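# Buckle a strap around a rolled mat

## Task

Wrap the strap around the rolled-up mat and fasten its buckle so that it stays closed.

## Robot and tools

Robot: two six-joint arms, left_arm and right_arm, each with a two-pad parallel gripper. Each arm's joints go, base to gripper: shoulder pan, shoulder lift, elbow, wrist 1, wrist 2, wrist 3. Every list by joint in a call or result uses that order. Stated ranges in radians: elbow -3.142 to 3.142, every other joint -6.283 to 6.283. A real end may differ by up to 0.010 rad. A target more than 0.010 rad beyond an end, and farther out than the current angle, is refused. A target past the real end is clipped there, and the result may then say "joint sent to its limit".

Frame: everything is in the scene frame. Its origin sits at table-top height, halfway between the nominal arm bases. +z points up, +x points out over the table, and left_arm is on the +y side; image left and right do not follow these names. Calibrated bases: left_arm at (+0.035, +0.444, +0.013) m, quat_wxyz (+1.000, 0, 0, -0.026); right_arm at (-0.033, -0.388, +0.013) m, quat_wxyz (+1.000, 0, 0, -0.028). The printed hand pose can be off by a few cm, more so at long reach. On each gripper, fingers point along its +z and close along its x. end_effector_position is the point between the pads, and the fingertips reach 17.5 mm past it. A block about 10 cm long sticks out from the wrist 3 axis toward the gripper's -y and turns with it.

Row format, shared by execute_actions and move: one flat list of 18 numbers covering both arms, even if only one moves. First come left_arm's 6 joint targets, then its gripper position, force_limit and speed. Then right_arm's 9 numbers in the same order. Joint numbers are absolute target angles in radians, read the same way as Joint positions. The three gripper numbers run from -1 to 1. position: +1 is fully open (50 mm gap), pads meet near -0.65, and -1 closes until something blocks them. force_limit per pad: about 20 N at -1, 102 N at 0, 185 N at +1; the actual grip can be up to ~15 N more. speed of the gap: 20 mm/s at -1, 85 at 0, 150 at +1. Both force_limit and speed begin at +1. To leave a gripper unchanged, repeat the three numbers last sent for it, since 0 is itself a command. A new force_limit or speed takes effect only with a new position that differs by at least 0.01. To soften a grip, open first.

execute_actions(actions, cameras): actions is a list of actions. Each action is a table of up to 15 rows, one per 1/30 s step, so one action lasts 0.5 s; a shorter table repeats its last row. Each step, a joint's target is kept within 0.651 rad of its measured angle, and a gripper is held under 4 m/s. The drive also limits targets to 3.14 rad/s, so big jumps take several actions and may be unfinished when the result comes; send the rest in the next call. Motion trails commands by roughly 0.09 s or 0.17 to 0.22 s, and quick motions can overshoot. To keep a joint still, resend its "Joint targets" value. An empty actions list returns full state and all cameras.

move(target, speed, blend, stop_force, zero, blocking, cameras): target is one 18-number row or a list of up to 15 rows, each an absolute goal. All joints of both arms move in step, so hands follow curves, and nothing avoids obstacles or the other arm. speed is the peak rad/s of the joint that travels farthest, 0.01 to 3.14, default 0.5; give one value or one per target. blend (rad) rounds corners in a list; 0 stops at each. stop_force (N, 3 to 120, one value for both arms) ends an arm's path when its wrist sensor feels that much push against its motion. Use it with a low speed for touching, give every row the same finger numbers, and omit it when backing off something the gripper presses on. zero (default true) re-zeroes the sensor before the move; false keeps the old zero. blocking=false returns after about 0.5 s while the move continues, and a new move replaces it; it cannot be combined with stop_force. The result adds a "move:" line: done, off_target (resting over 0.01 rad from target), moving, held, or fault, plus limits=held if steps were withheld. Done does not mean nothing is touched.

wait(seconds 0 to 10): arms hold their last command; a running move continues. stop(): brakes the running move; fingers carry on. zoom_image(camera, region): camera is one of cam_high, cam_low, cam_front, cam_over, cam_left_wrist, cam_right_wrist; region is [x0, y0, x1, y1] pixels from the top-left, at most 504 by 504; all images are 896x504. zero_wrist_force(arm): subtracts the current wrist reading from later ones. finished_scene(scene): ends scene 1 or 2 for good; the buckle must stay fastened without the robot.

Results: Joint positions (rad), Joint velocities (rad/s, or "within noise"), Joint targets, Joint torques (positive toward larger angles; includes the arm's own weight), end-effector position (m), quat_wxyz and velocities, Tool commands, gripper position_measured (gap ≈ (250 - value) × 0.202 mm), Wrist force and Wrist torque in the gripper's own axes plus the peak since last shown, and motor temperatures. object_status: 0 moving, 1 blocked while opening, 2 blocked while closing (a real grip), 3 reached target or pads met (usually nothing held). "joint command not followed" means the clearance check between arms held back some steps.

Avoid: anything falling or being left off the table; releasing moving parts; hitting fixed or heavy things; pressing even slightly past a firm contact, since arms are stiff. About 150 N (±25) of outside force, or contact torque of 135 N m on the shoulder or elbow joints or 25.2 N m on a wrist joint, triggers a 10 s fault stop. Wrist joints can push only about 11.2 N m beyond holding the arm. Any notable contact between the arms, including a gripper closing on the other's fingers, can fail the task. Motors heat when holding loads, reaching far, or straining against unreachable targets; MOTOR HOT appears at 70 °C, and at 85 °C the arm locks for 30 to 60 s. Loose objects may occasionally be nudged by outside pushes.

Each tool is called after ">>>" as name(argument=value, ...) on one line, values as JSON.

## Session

>>> execute_actions(actions=[])

>>> zoom_image(camera="cam_front", region=[280, 150, 540, 300])

>>> zoom_image(camera="cam_high", region=[380, 130, 520, 330])

>>> zoom_image(camera="cam_low", region=[460, 130, 660, 310])

Scene clock: 0.00 s.
left_arm: end_effector_position=(+0.6102, +0.1454, +0.1192) position_measured=3 object_status=3 end_effector_quat_wxyz=(-0.133, -0.562, +0.665, -0.473) | right_arm: end_effector_position=(+0.6689, -0.1292, +0.3927) position_measured=3 object_status=3 end_effector_quat_wxyz=(+0.221, -0.465, +0.790, +0.335)
Joint positions: left_arm=[-0.419 -0.971 2.084 -3.596 -2.133 2.556] | right_arm=[3.49 -2.054 -1.132 -1.177 2.335 -2.202]
Joint velocities: within noise
Joint torques (N m): no reading
Motor temperatures (°C): left_arm=[27 31 29 33 35 33] | right_arm=[35 33 25 30 42 36]
Wrist force (N): no reading
Wrist torque (N m): no reading
Wrist force, peak (N): no reading
Joint targets: left_arm=[-0.419 -0.971 2.084 -3.596 -2.133 2.556] | right_arm=[3.490 -2.054 -1.132 -1.177 2.335 -2.202]
Tool commands: left_gripper/position=+1.0 left_gripper/force_limit=+1.0 left_gripper/speed=+1.0 right_gripper/position=+1.0 right_gripper/force_limit=+1.0 right_gripper/speed=+1.0

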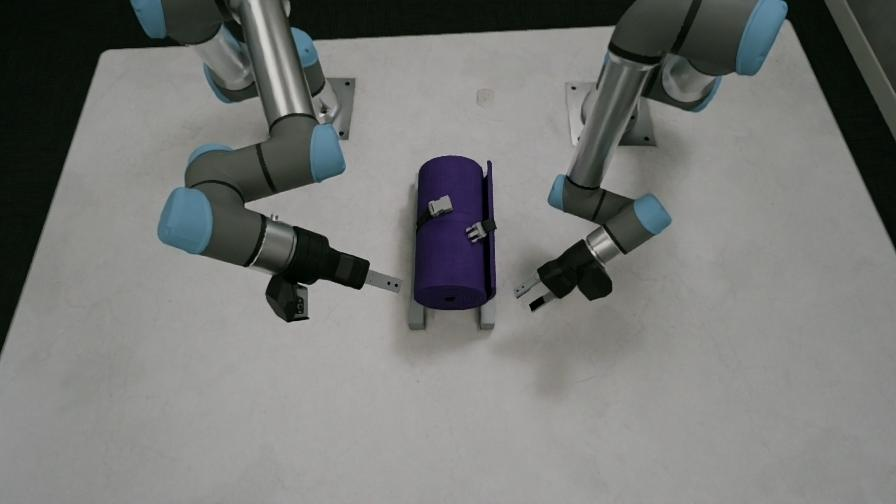

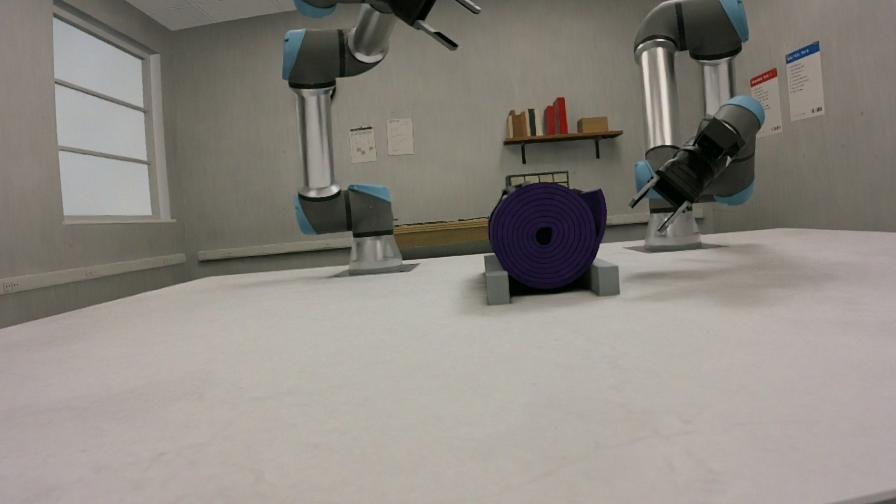

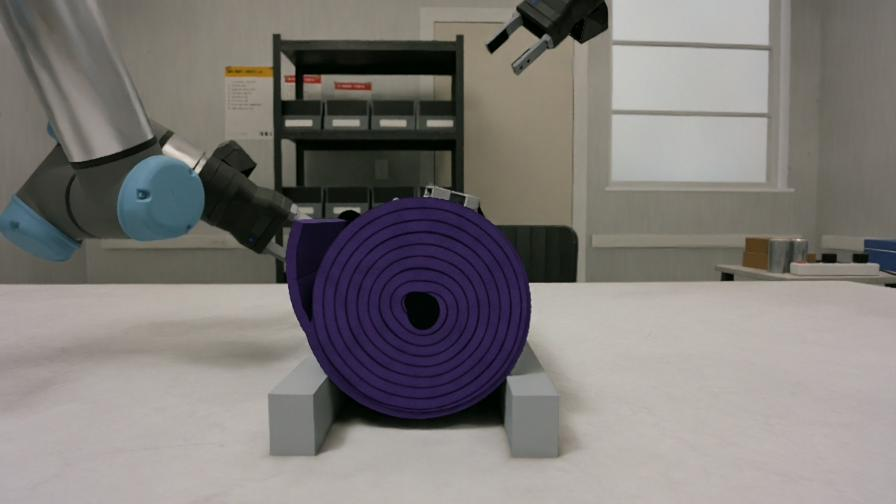

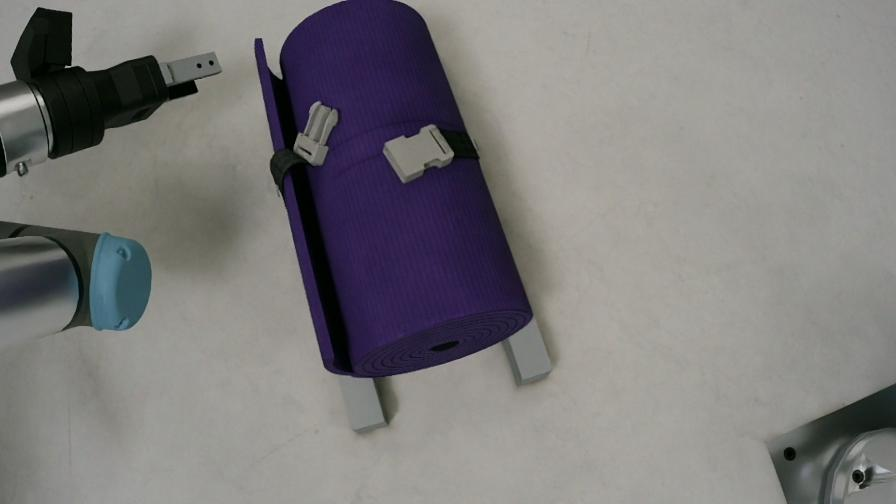

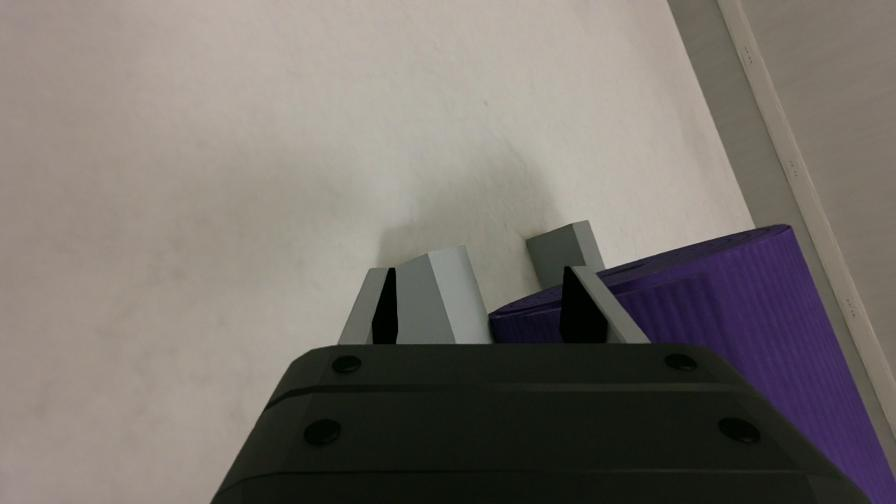

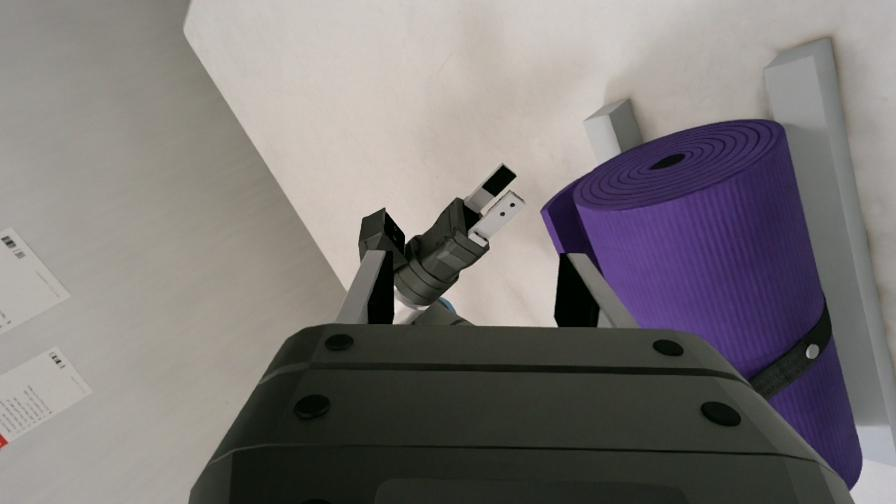

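Scaled by 1.938.

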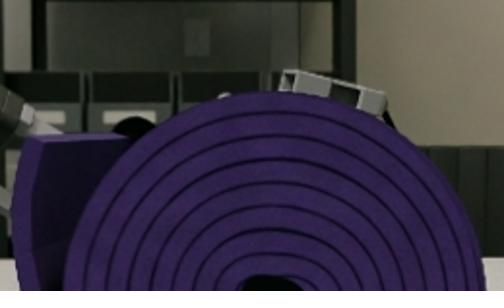

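Scaled by 2.520.

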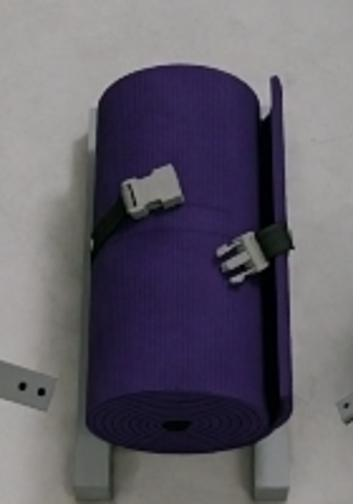

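Scaled by 2.520.

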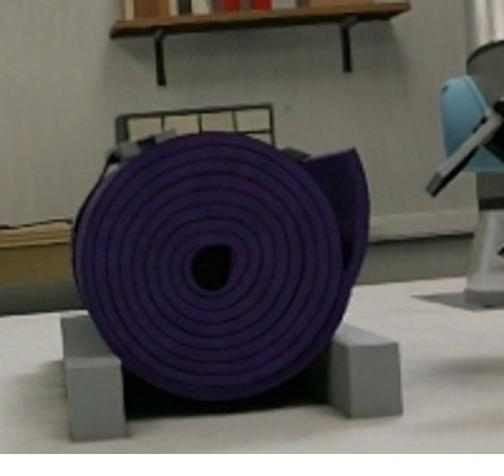

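>>> move(target=[[-0.45,-1.45,1.9,-2.8,-2.05,1.6,1,-0.2,-1,3.6,-1.85,-1.7,-0.8,2.3,-1.5,1,-0.1,-1],[-0.6797,-1.5319,2.0105,-2.5605,-2.0695,0.7062,1,-0.2,-1,3.7385,-1.6326,-2.1521,-0.3776,2.2872,-0.8195,1,-0.1,-1]], speed=0.7, blend=[0.1,0], cameras=["cam_over","cam_high","cam_left_wrist","cam_right_wrist"])

>>> zoom_image(camera="cam_high", region=[400, 170, 510, 260])

Scene clock: 31.27 s.
left_arm: end_effector_position=(+0.4603, +0.0745, +0.2696) position_measured=3 object_status=3 end_effector_quat_wxyz=(+0.342, +0.940, +0.000, +0.000) | right_arm: end_effector_position=(+0.3998, -0.0849, +0.2498) position_measured=3 object_status=3 end_effector_quat_wxyz=(+0.000, +0.000, +0.906, +0.423)
Joint positions: left_arm=[-0.68 -1.532 2.011 -2.56 -2.07 0.707] | right_arm=[3.739 -1.633 -2.152 -0.378 2.287 -0.82]
Joint torques (N m): left_arm=[10.72 -20.95 -29.79 -5.98 -0.03 -2.27] | right_arm=[-7.51 12.08 19.53 4.63 0.26 1.07]
Wrist force (N): left_arm=[-1.1 -2.7 2.0] | right_arm=[0.0 -0.3 0.1]
Wrist torque (N m): left_arm=[-0.33 0.11 -0.40] | right_arm=[-0.12 0.18 -0.62]
Wrist force, peak (N): left_arm=[-2.2 -2.4 2.7] | right_arm=[1.5 -0.9 0.6]
Joint targets: left_arm=[-0.680 -1.532 2.010 -2.561 -2.069 0.706] | right_arm=[3.739 -1.633 -2.152 -0.378 2.287 -0.820]
move: done
Images, in order (width x height): cam_high 896x504, cam_over 896x504, cam_left_wrist 896x504, cam_right_wrist 896x504.

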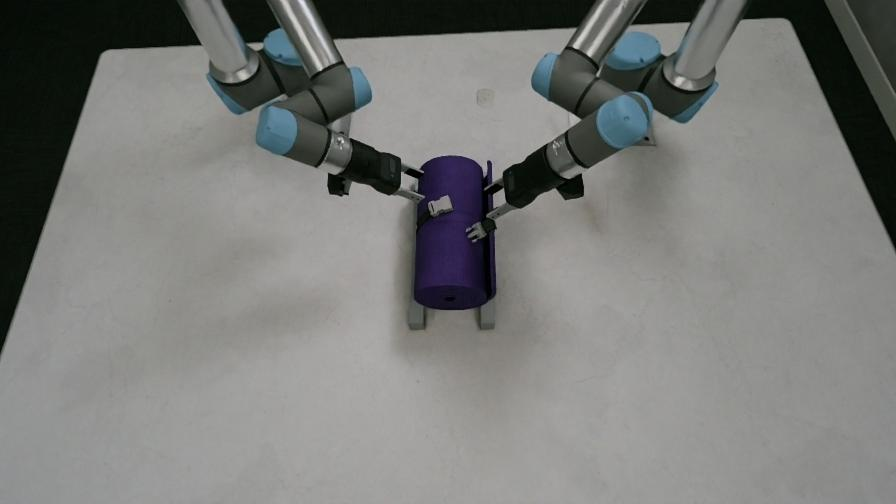

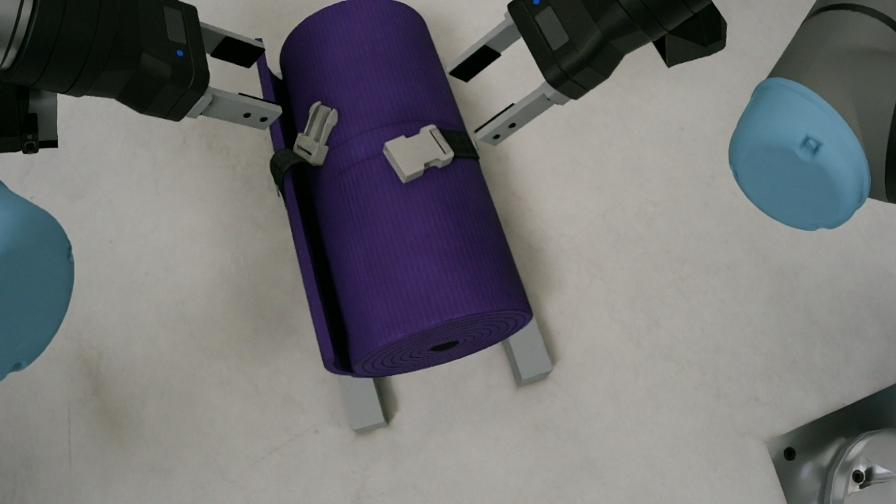

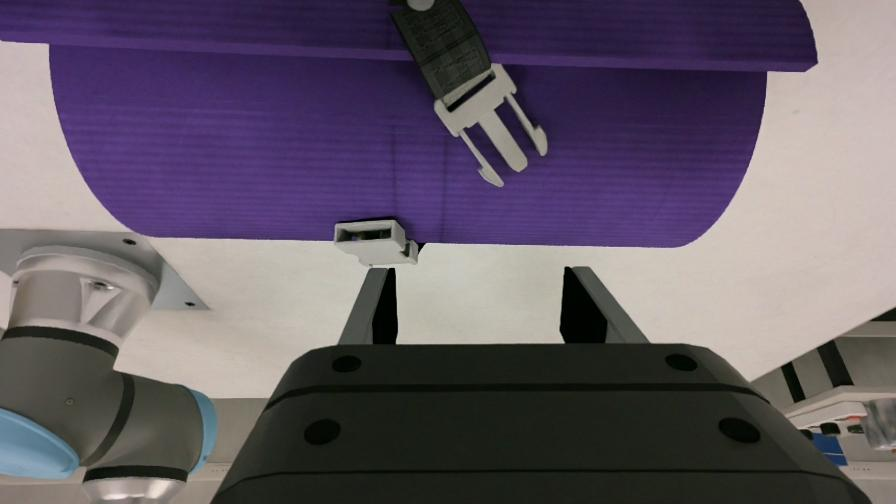

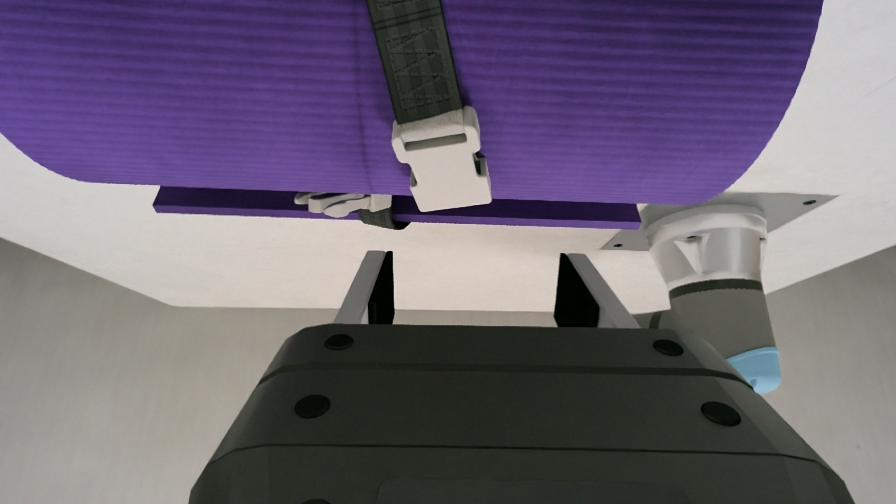

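Scaled by 4.582.

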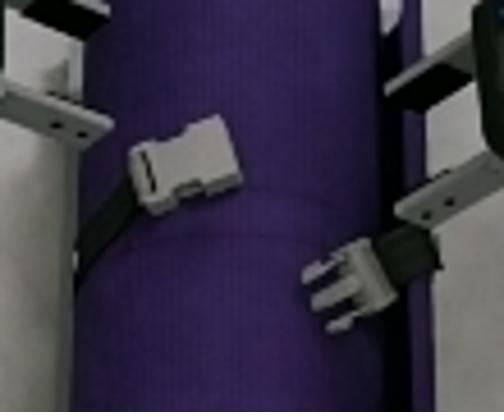

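>>> move(target=[-0.6268,-1.4103,2.1565,-2.862,-2.1421,0.1523,1,-0.2,-1,3.7571,-1.6911,-2.1447,-0.3887,2.2135,-1.0361,1,-0.1,-1], speed=0.3, cameras=["cam_over","cam_high","cam_left_wrist","cam_right_wrist"])

>>> zoom_image(camera="cam_over", region=[250, 70, 500, 210])

Scene clock: 81.17 s.
left_arm: end_effector_position=(+0.4624, +0.0905, +0.1937) position_measured=3 object_status=3 end_effector_quat_wxyz=(+0.359, +0.889, +0.263, -0.106) | right_arm: end_effector_position=(+0.4109, -0.0839, +0.2097) position_measured=3 object_status=3 end_effector_quat_wxyz=(+0.036, -0.087, +0.920, +0.381)
Joint positions: left_arm=[-0.627 -1.41 2.157 -2.862 -2.142 0.152] | right_arm=[3.757 -1.691 -2.145 -0.389 2.213 -1.036]
Joint torques (N m): left_arm=[-7.92 -38.6 -27.26 -1.39 1.03 0.44] | right_arm=[-3.97 34.5 24.91 3.8 3.99 1.14]
Wrist force (N): left_arm=[-1.0 -2.3 2.7] | right_arm=[-0.2 -0.2 -0.1]
Wrist torque (N m): left_arm=[-0.20 0.12 -0.42] | right_arm=[-0.09 0.13 -0.54]
Wrist force, peak (N): left_arm=[-0.9 -3.2 2.9] | right_arm=[-0.2 -0.6 0.0]
Joint targets: left_arm=[-0.627 -1.410 2.156 -2.862 -2.142 0.152] | right_arm=[3.757 -1.691 -2.145 -0.389 2.213 -1.036]
move: done
Images, in order (width x height): cam_high 896x504, cam_over 896x504, cam_left_wrist 896x504, cam_right_wrist 896x504.

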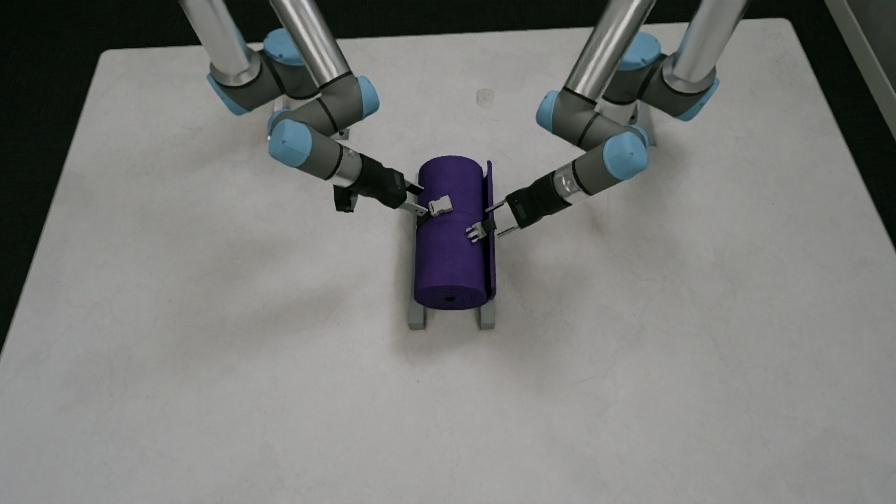

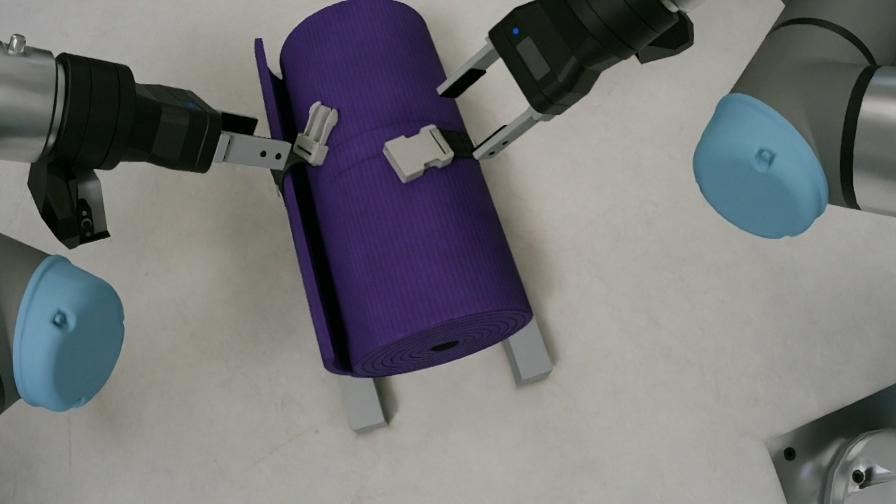

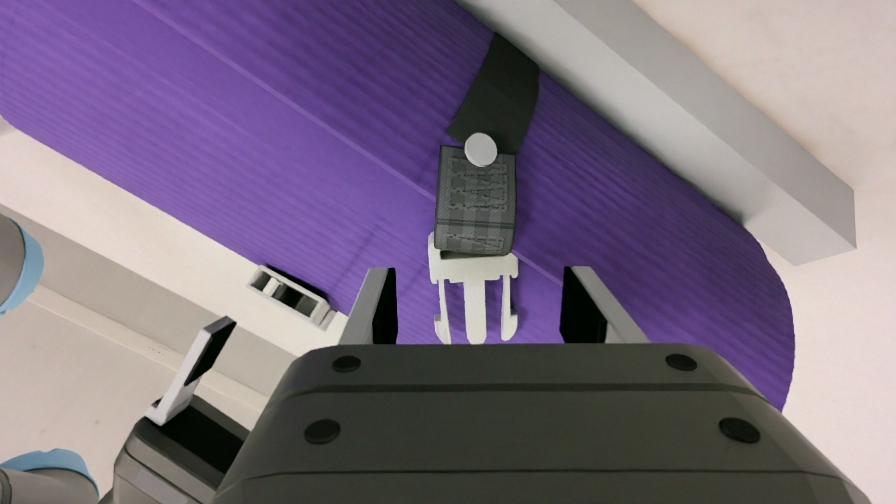

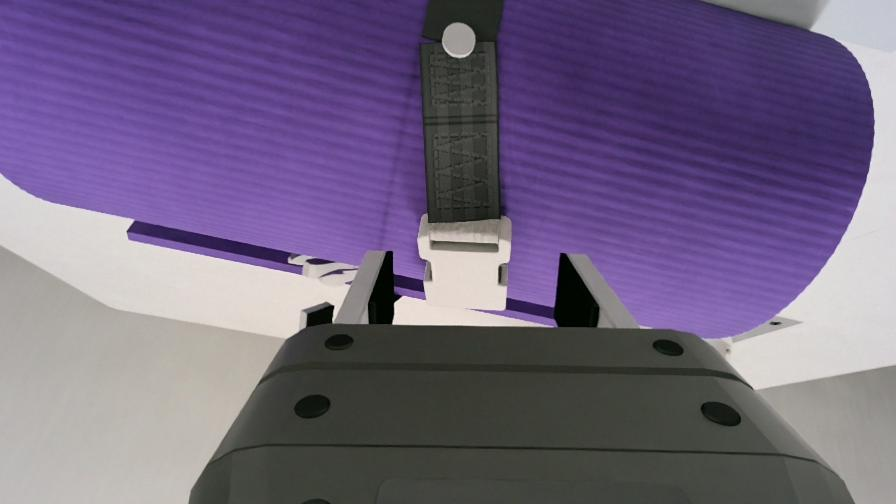

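Scaled by 2.016.

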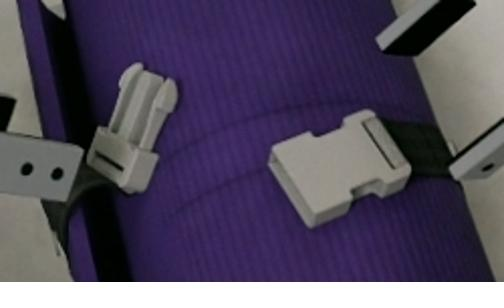

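>>> move(target=[-0.6743,-1.3227,2.1533,-2.9719,-2.1169,0.1048,1,-0.2,-1,3.8128,-1.7756,-2.1535,-0.2601,2.1865,-0.9757,1,-0.1,-1], speed=0.05, stop_force=7, cameras=["cam_over","cam_front","cam_left_wrist","cam_right_wrist"])

>>> zoom_image(camera="cam_over", region=[250, 70, 500, 210])

>>> zoom_image(camera="cam_front", region=[330, 150, 510, 240])

Scene clock: 92.10 s.
left_arm: end_effector_position=(+0.4627, +0.0678, +0.1707) position_measured=3 object_status=3 end_effector_quat_wxyz=(+0.359, +0.889, +0.263, -0.106) | right_arm: end_effector_position=(+0.4110, -0.0558, +0.1816) position_measured=3 object_status=3 end_effector_quat_wxyz=(+0.036, -0.087, +0.920, +0.381)
Joint positions: left_arm=[-0.665 -1.339 2.154 -2.951 -2.122 0.114] | right_arm=[3.81 -1.771 -2.153 -0.267 2.188 -0.979]
Joint torques (N m): left_arm=[9.79 -36.99 -10.9 -4.78 -2.35 2.32] | right_arm=[-5.05 34.28 25.77 4.58 3.72 -0.86]
Wrist force (N): left_arm=[-1.5 -1.8 -4.4] | right_arm=[-0.5 -0.7 -6.8]
Wrist torque (N m): left_arm=[-0.28 0.34 -0.31] | right_arm=[-0.02 0.28 -0.53]
Wrist force, peak (N): left_arm=[-2.8 -0.6 -9.9] | right_arm=[1.5 -0.8 -18.2]
Joint targets: left_arm=[-0.665 -1.339 2.154 -2.951 -2.122 0.114] | right_arm=[3.810 -1.771 -2.153 -0.267 2.188 -0.979]
move: contact (left_arm, right_arm); left_arm: the wrist 1 is farthest, 0.021 rad from its target
Images, in order (width x height): cam_front 896x504, cam_over 896x504, cam_left_wrist 896x504, cam_right_wrist 896x504.

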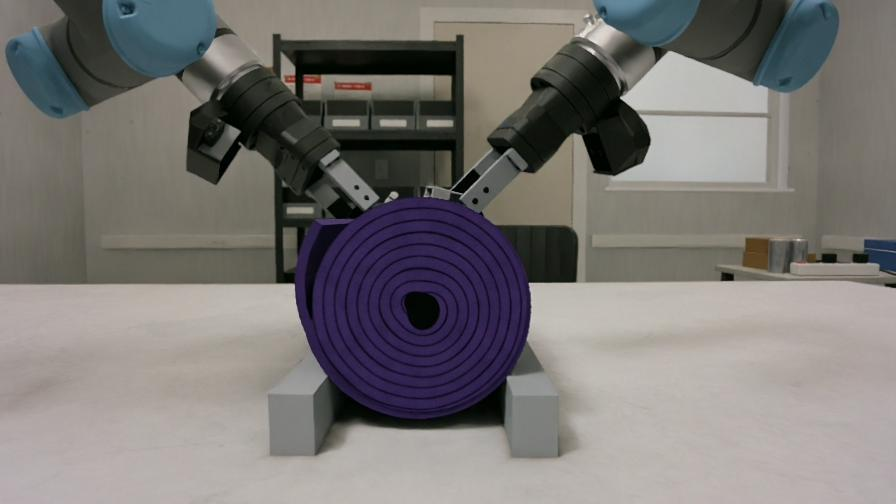

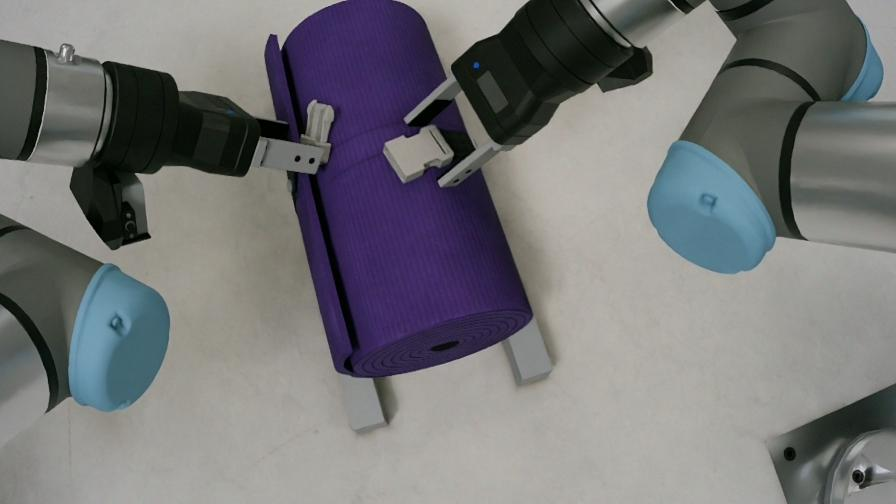

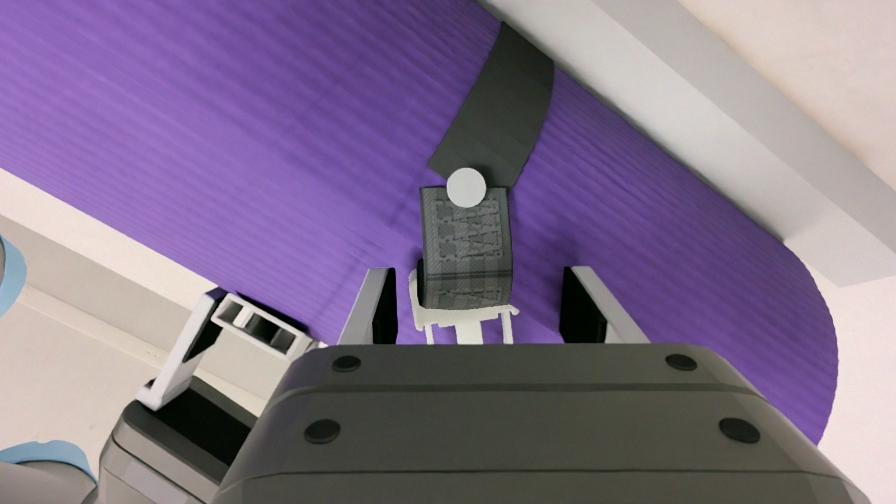

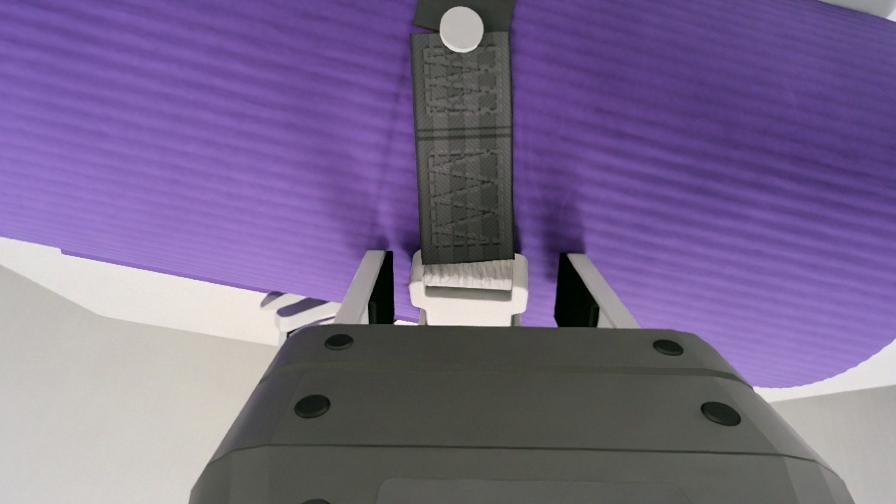

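Scaled by 2.016.

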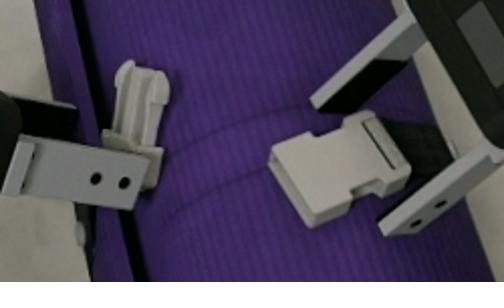

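Scaled by 2.800.

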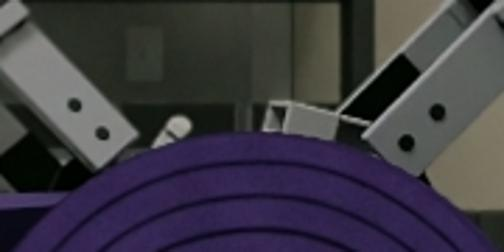

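>>> move(target=[[-0.663,-1.3425,2.1631,-2.9558,-2.123,0.1159,1,-0.2,-1,3.8074,-1.767,-2.1526,-0.2731,2.1893,-0.9819,1,-0.1,-1],[-0.663,-1.3425,2.1631,-2.9558,-2.123,0.1159,-1,0.5,-1,3.8074,-1.767,-2.1526,-0.2731,2.1893,-0.9819,-1,0.2,-1]], speed=0.05, cameras=["cam_over","cam_front","cam_left_wrist","cam_right_wrist"])

>>> zoom_image(camera="cam_over", region=[250, 70, 500, 210])

>>> zoom_image(camera="cam_front", region=[330, 150, 510, 240])

>>> zoom_image(camera="cam_left_wrist", region=[380, 240, 620, 360])

>>> zoom_image(camera="cam_right_wrist", region=[380, 240, 620, 360])

Scene clock: 114.87 s.
left_arm: end_effector_position=(+0.4608, +0.0707, +0.1692) position_measured=247 object_status=2 end_effector_quat_wxyz=(+0.359, +0.889, +0.263, -0.106) | right_arm: end_effector_position=(+0.4110, -0.0571, +0.1831) position_measured=89 object_status=2 end_effector_quat_wxyz=(+0.036, -0.087, +0.920, +0.381)
Joint positions: left_arm=[-0.663 -1.343 2.163 -2.956 -2.123 0.116] | right_arm=[3.807 -1.767 -2.153 -0.273 2.189 -0.982]
Joint torques (N m): left_arm=[-9.32 -26.18 -15.35 -1.24 2.94 -2.44] | right_arm=[5.47 16.17 19.78 4.81 -1.07 0.91]
Wrist force (N): left_arm=[-8.3 0.4 -15.8] | right_arm=[0.1 0.0 0.1]
Wrist torque (N m): left_arm=[-0.13 0.06 -0.43] | right_arm=[-0.07 0.07 -0.48]
Wrist force, peak (N): left_arm=[-11.1 2.5 -17.4] | right_arm=[0.4 0.8 -8.0]
Joint targets: left_arm=[-0.663 -1.343 2.163 -2.956 -2.123 0.116] | right_arm=[3.807 -1.767 -2.153 -0.273 2.189 -0.982]
move: done
Images, in order (width x height): cam_front 896x504, cam_over 896x504, cam_left_wrist 896x504, cam_right_wrist 896x504.

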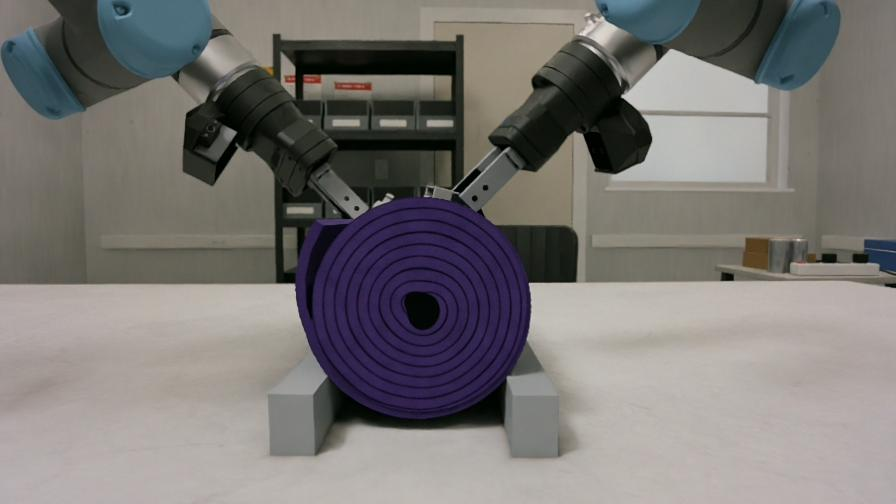

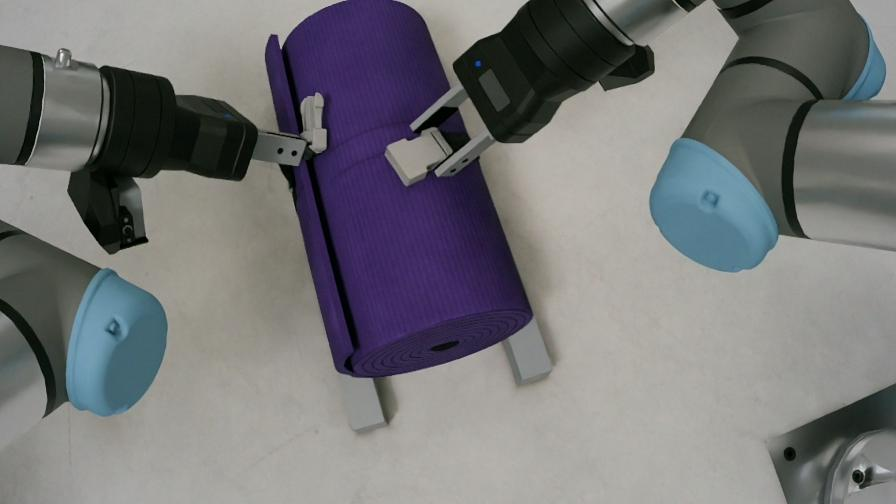

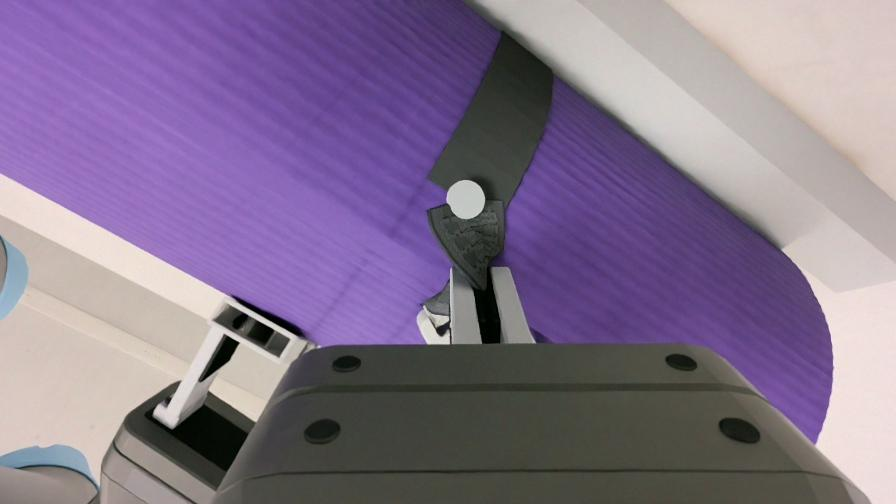

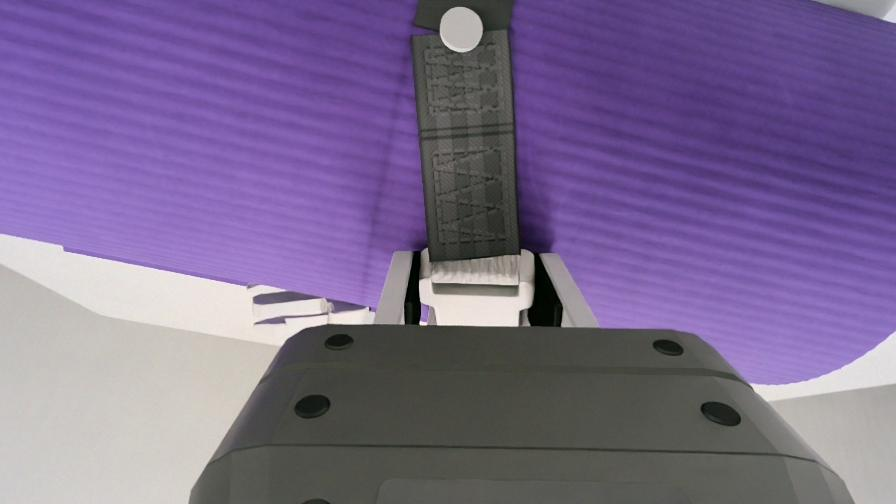

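Scaled by 2.016.

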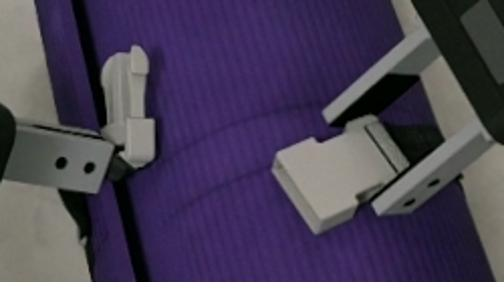

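Scaled by 2.800.

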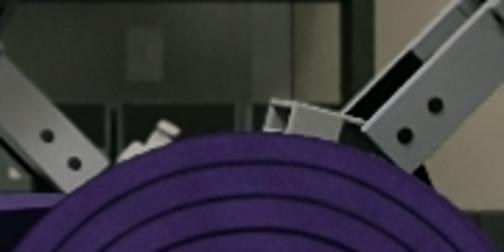

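Scaled by 2.100.

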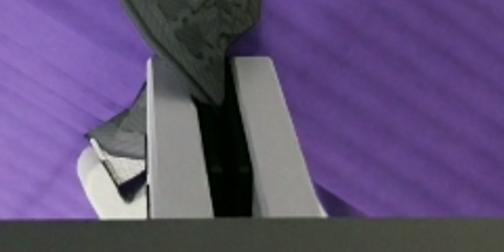

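Scaled by 2.100.

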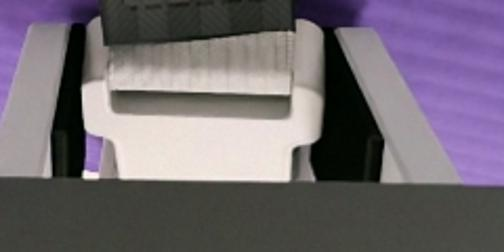

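>>> move(target=[[-0.663,-1.3425,2.1631,-2.9558,-2.123,0.1159,1,0.5,-0.8,3.8074,-1.767,-2.1526,-0.2731,2.1893,-0.9819,-1,0.2,-1],[-0.6268,-1.4103,2.1565,-2.862,-2.1421,0.1523,1,0.5,-0.8,3.8074,-1.767,-2.1526,-0.2731,2.1893,-0.9819,-1,0.2,-1]], speed=0.1, cameras=["cam_over","cam_front","cam_left_wrist"])

>>> zoom_image(camera="cam_over", region=[250, 70, 500, 210])

>>> zoom_image(camera="cam_front", region=[330, 150, 510, 240])

Scene clock: 123.33 s.
left_arm: end_effector_position=(+0.4624, +0.0905, +0.1939) position_measured=3 object_status=3 end_effector_quat_wxyz=(+0.359, +0.889, +0.263, -0.106) end_effector_velocity=(+0.000, -0.001, +0.000) end_effector_angular_velocity=(-0.001, -0.002, +0.000) | right_arm: end_effector_position=(+0.4110, -0.0571, +0.1831) position_measured=89 object_status=2 end_effector_quat_wxyz=(+0.036, -0.087, +0.920, +0.381)
Joint positions: left_arm=[-0.627 -1.41 2.156 -2.862 -2.142 0.153] | right_arm=[3.807 -1.767 -2.153 -0.273 2.189 -0.982]
Joint velocities: left_arm=[-0.002 0.001 0 -0.005 0.001 -0.002] | right_arm=[within noise]
Joint torques (N m): left_arm=[-8.84 -22.85 -21.96 -6.03 0.04 -2.45] | right_arm=[5.56 18.11 13.43 4.22 -1.09 0.88]
Wrist force (N): left_arm=[-1.0 -2.6 2.8] | right_arm=[0.2 0.0 0.0]
Wrist torque (N m): left_arm=[-0.24 0.12 -0.42] | right_arm=[-0.08 0.07 -0.48]
Wrist force, peak (N): left_arm=[-8.7 0.5 -16.3] | right_arm=[0.4 0.5 -0.2]
Joint targets: left_arm=[-0.627 -1.410 2.156 -2.862 -2.142 0.152] | right_arm=[3.807 -1.767 -2.153 -0.273 2.189 -0.982]
move: done
Images, in order (width x height): cam_front 896x504, cam_over 896x504, cam_left_wrist 896x504.

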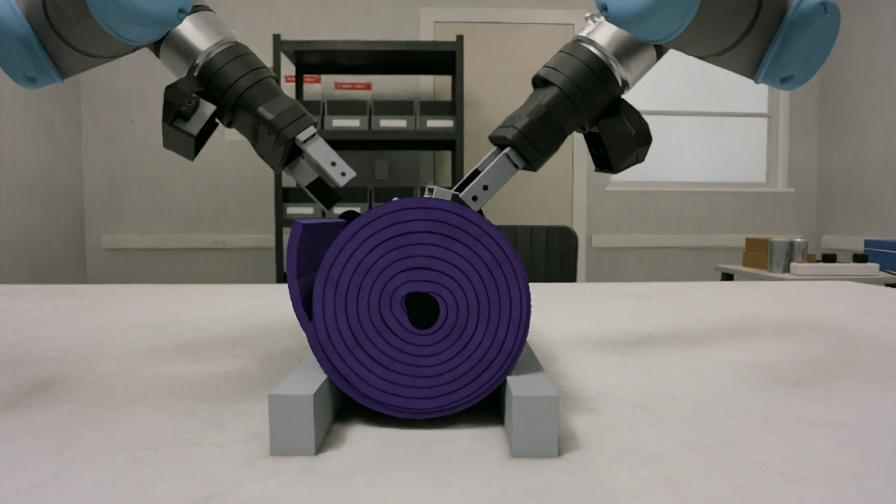

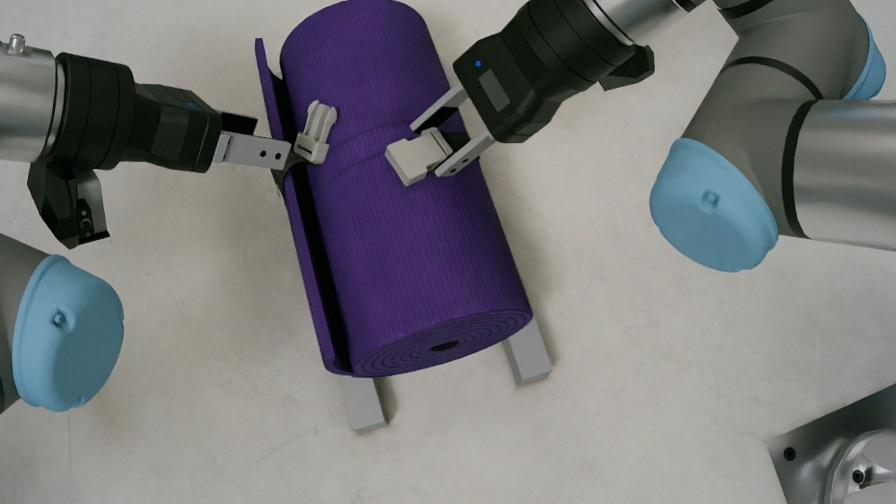

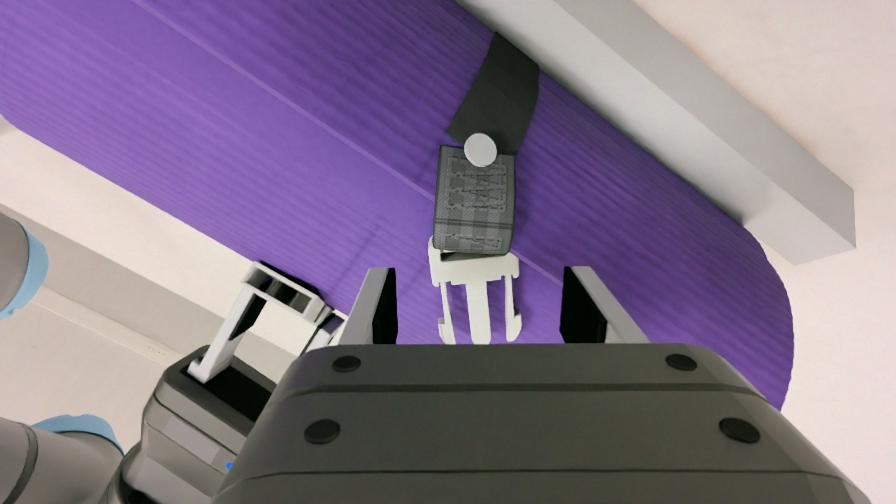

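Scaled by 2.016.

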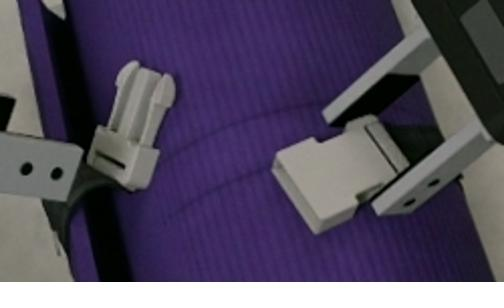

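Scaled by 2.800.

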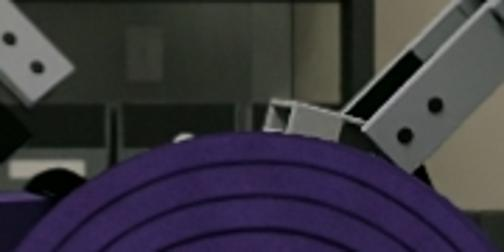

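>>> move(target=[-0.6765,-1.316,2.1557,-2.982,-2.1158,0.1026,0.74,0.5,-0.8,3.8074,-1.767,-2.1526,-0.2731,2.1893,-0.9819,-1,0.2,-1], speed=0.05, stop_force=25, cameras=["cam_over","cam_front","cam_left_wrist"])

>>> zoom_image(camera="cam_over", region=[250, 70, 500, 210])

>>> zoom_image(camera="cam_left_wrist", region=[370, 230, 610, 350])

Scene clock: 147.53 s.
left_arm: end_effector_position=(+0.4624, +0.0677, +0.1691) position_measured=42 object_status=3 end_effector_quat_wxyz=(+0.359, +0.889, +0.263, -0.106) | right_arm: end_effector_position=(+0.4110, -0.0571, +0.1831) position_measured=89 object_status=2 end_effector_quat_wxyz=(+0.036, -0.087, +0.920, +0.381)
Joint positions: left_arm=[-0.666 -1.336 2.156 -2.956 -2.121 0.113] | right_arm=[3.807 -1.767 -2.153 -0.273 2.189 -0.982]
Joint torques (N m): left_arm=[5.04 -18.72 -11.11 -1.94 -2.48 2.34] | right_arm=[5.4 19.34 13.38 3.59 -1.01 0.82]
Wrist force (N): left_arm=[-5.3 1.6 -21.3] | right_arm=[0.0 0.0 0.0]
Wrist torque (N m): left_arm=[-0.41 0.67 -0.24] | right_arm=[-0.08 0.09 -0.49]
Wrist force, peak (N): left_arm=[-6.6 2.8 -30.1] | right_arm=[0.2 0.6 -0.3]
Joint targets: left_arm=[-0.666 -1.336 2.156 -2.956 -2.121 0.113] | right_arm=[3.807 -1.767 -2.153 -0.273 2.189 -0.982]
move: contact (left_arm); left_arm: the wrist 1 is farthest, 0.026 rad from its target
Images, in order (width x height): cam_front 896x504, cam_over 896x504, cam_left_wrist 896x504.

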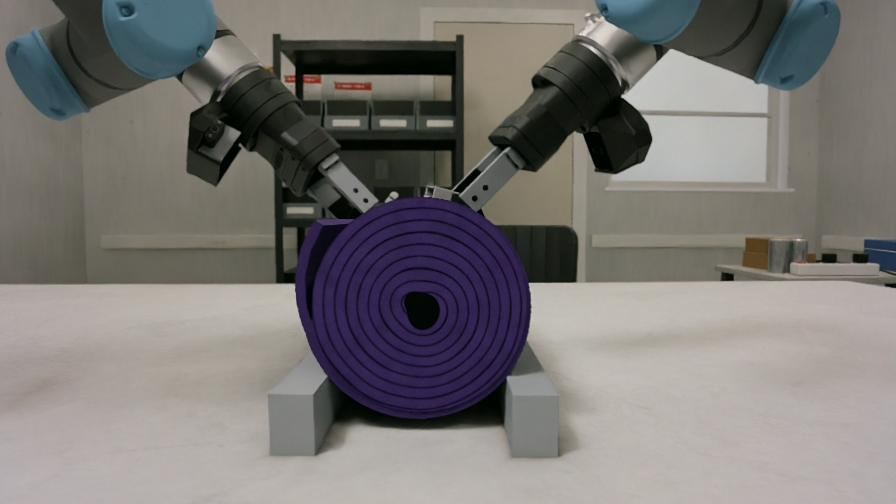

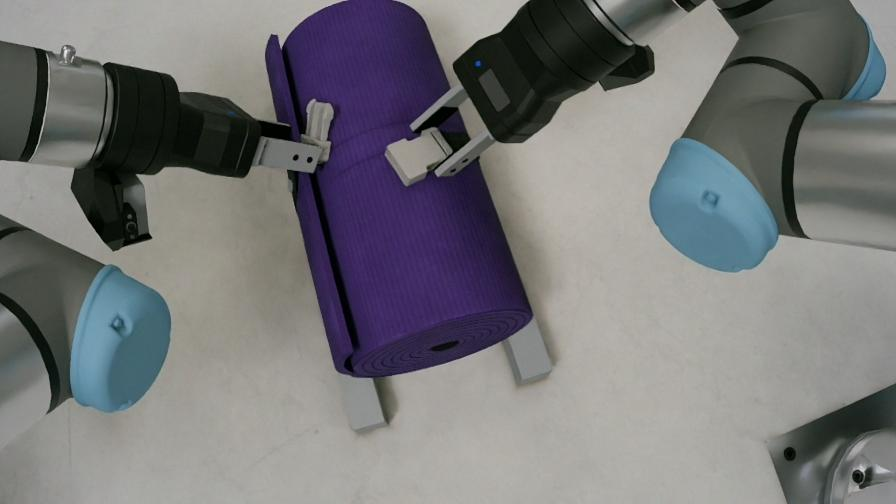

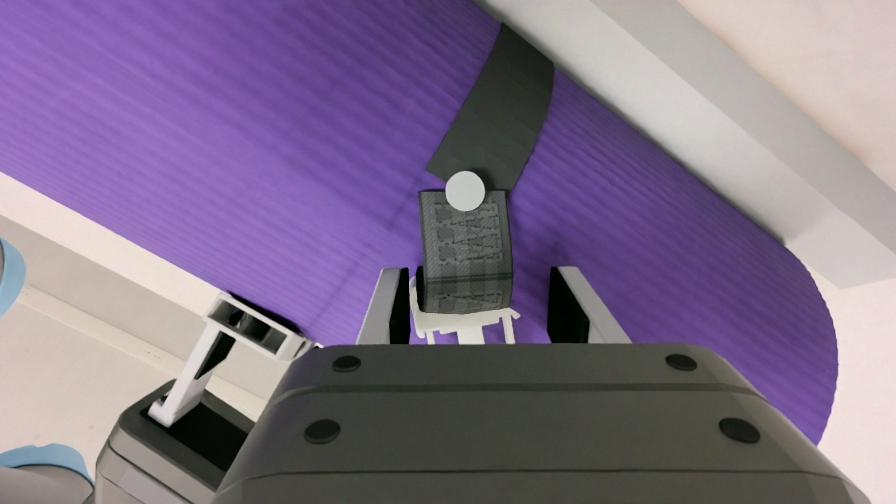

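Scaled by 2.016.

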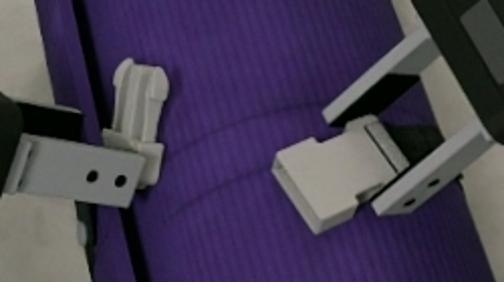

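Scaled by 2.100.

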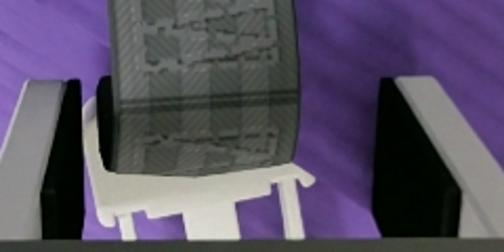

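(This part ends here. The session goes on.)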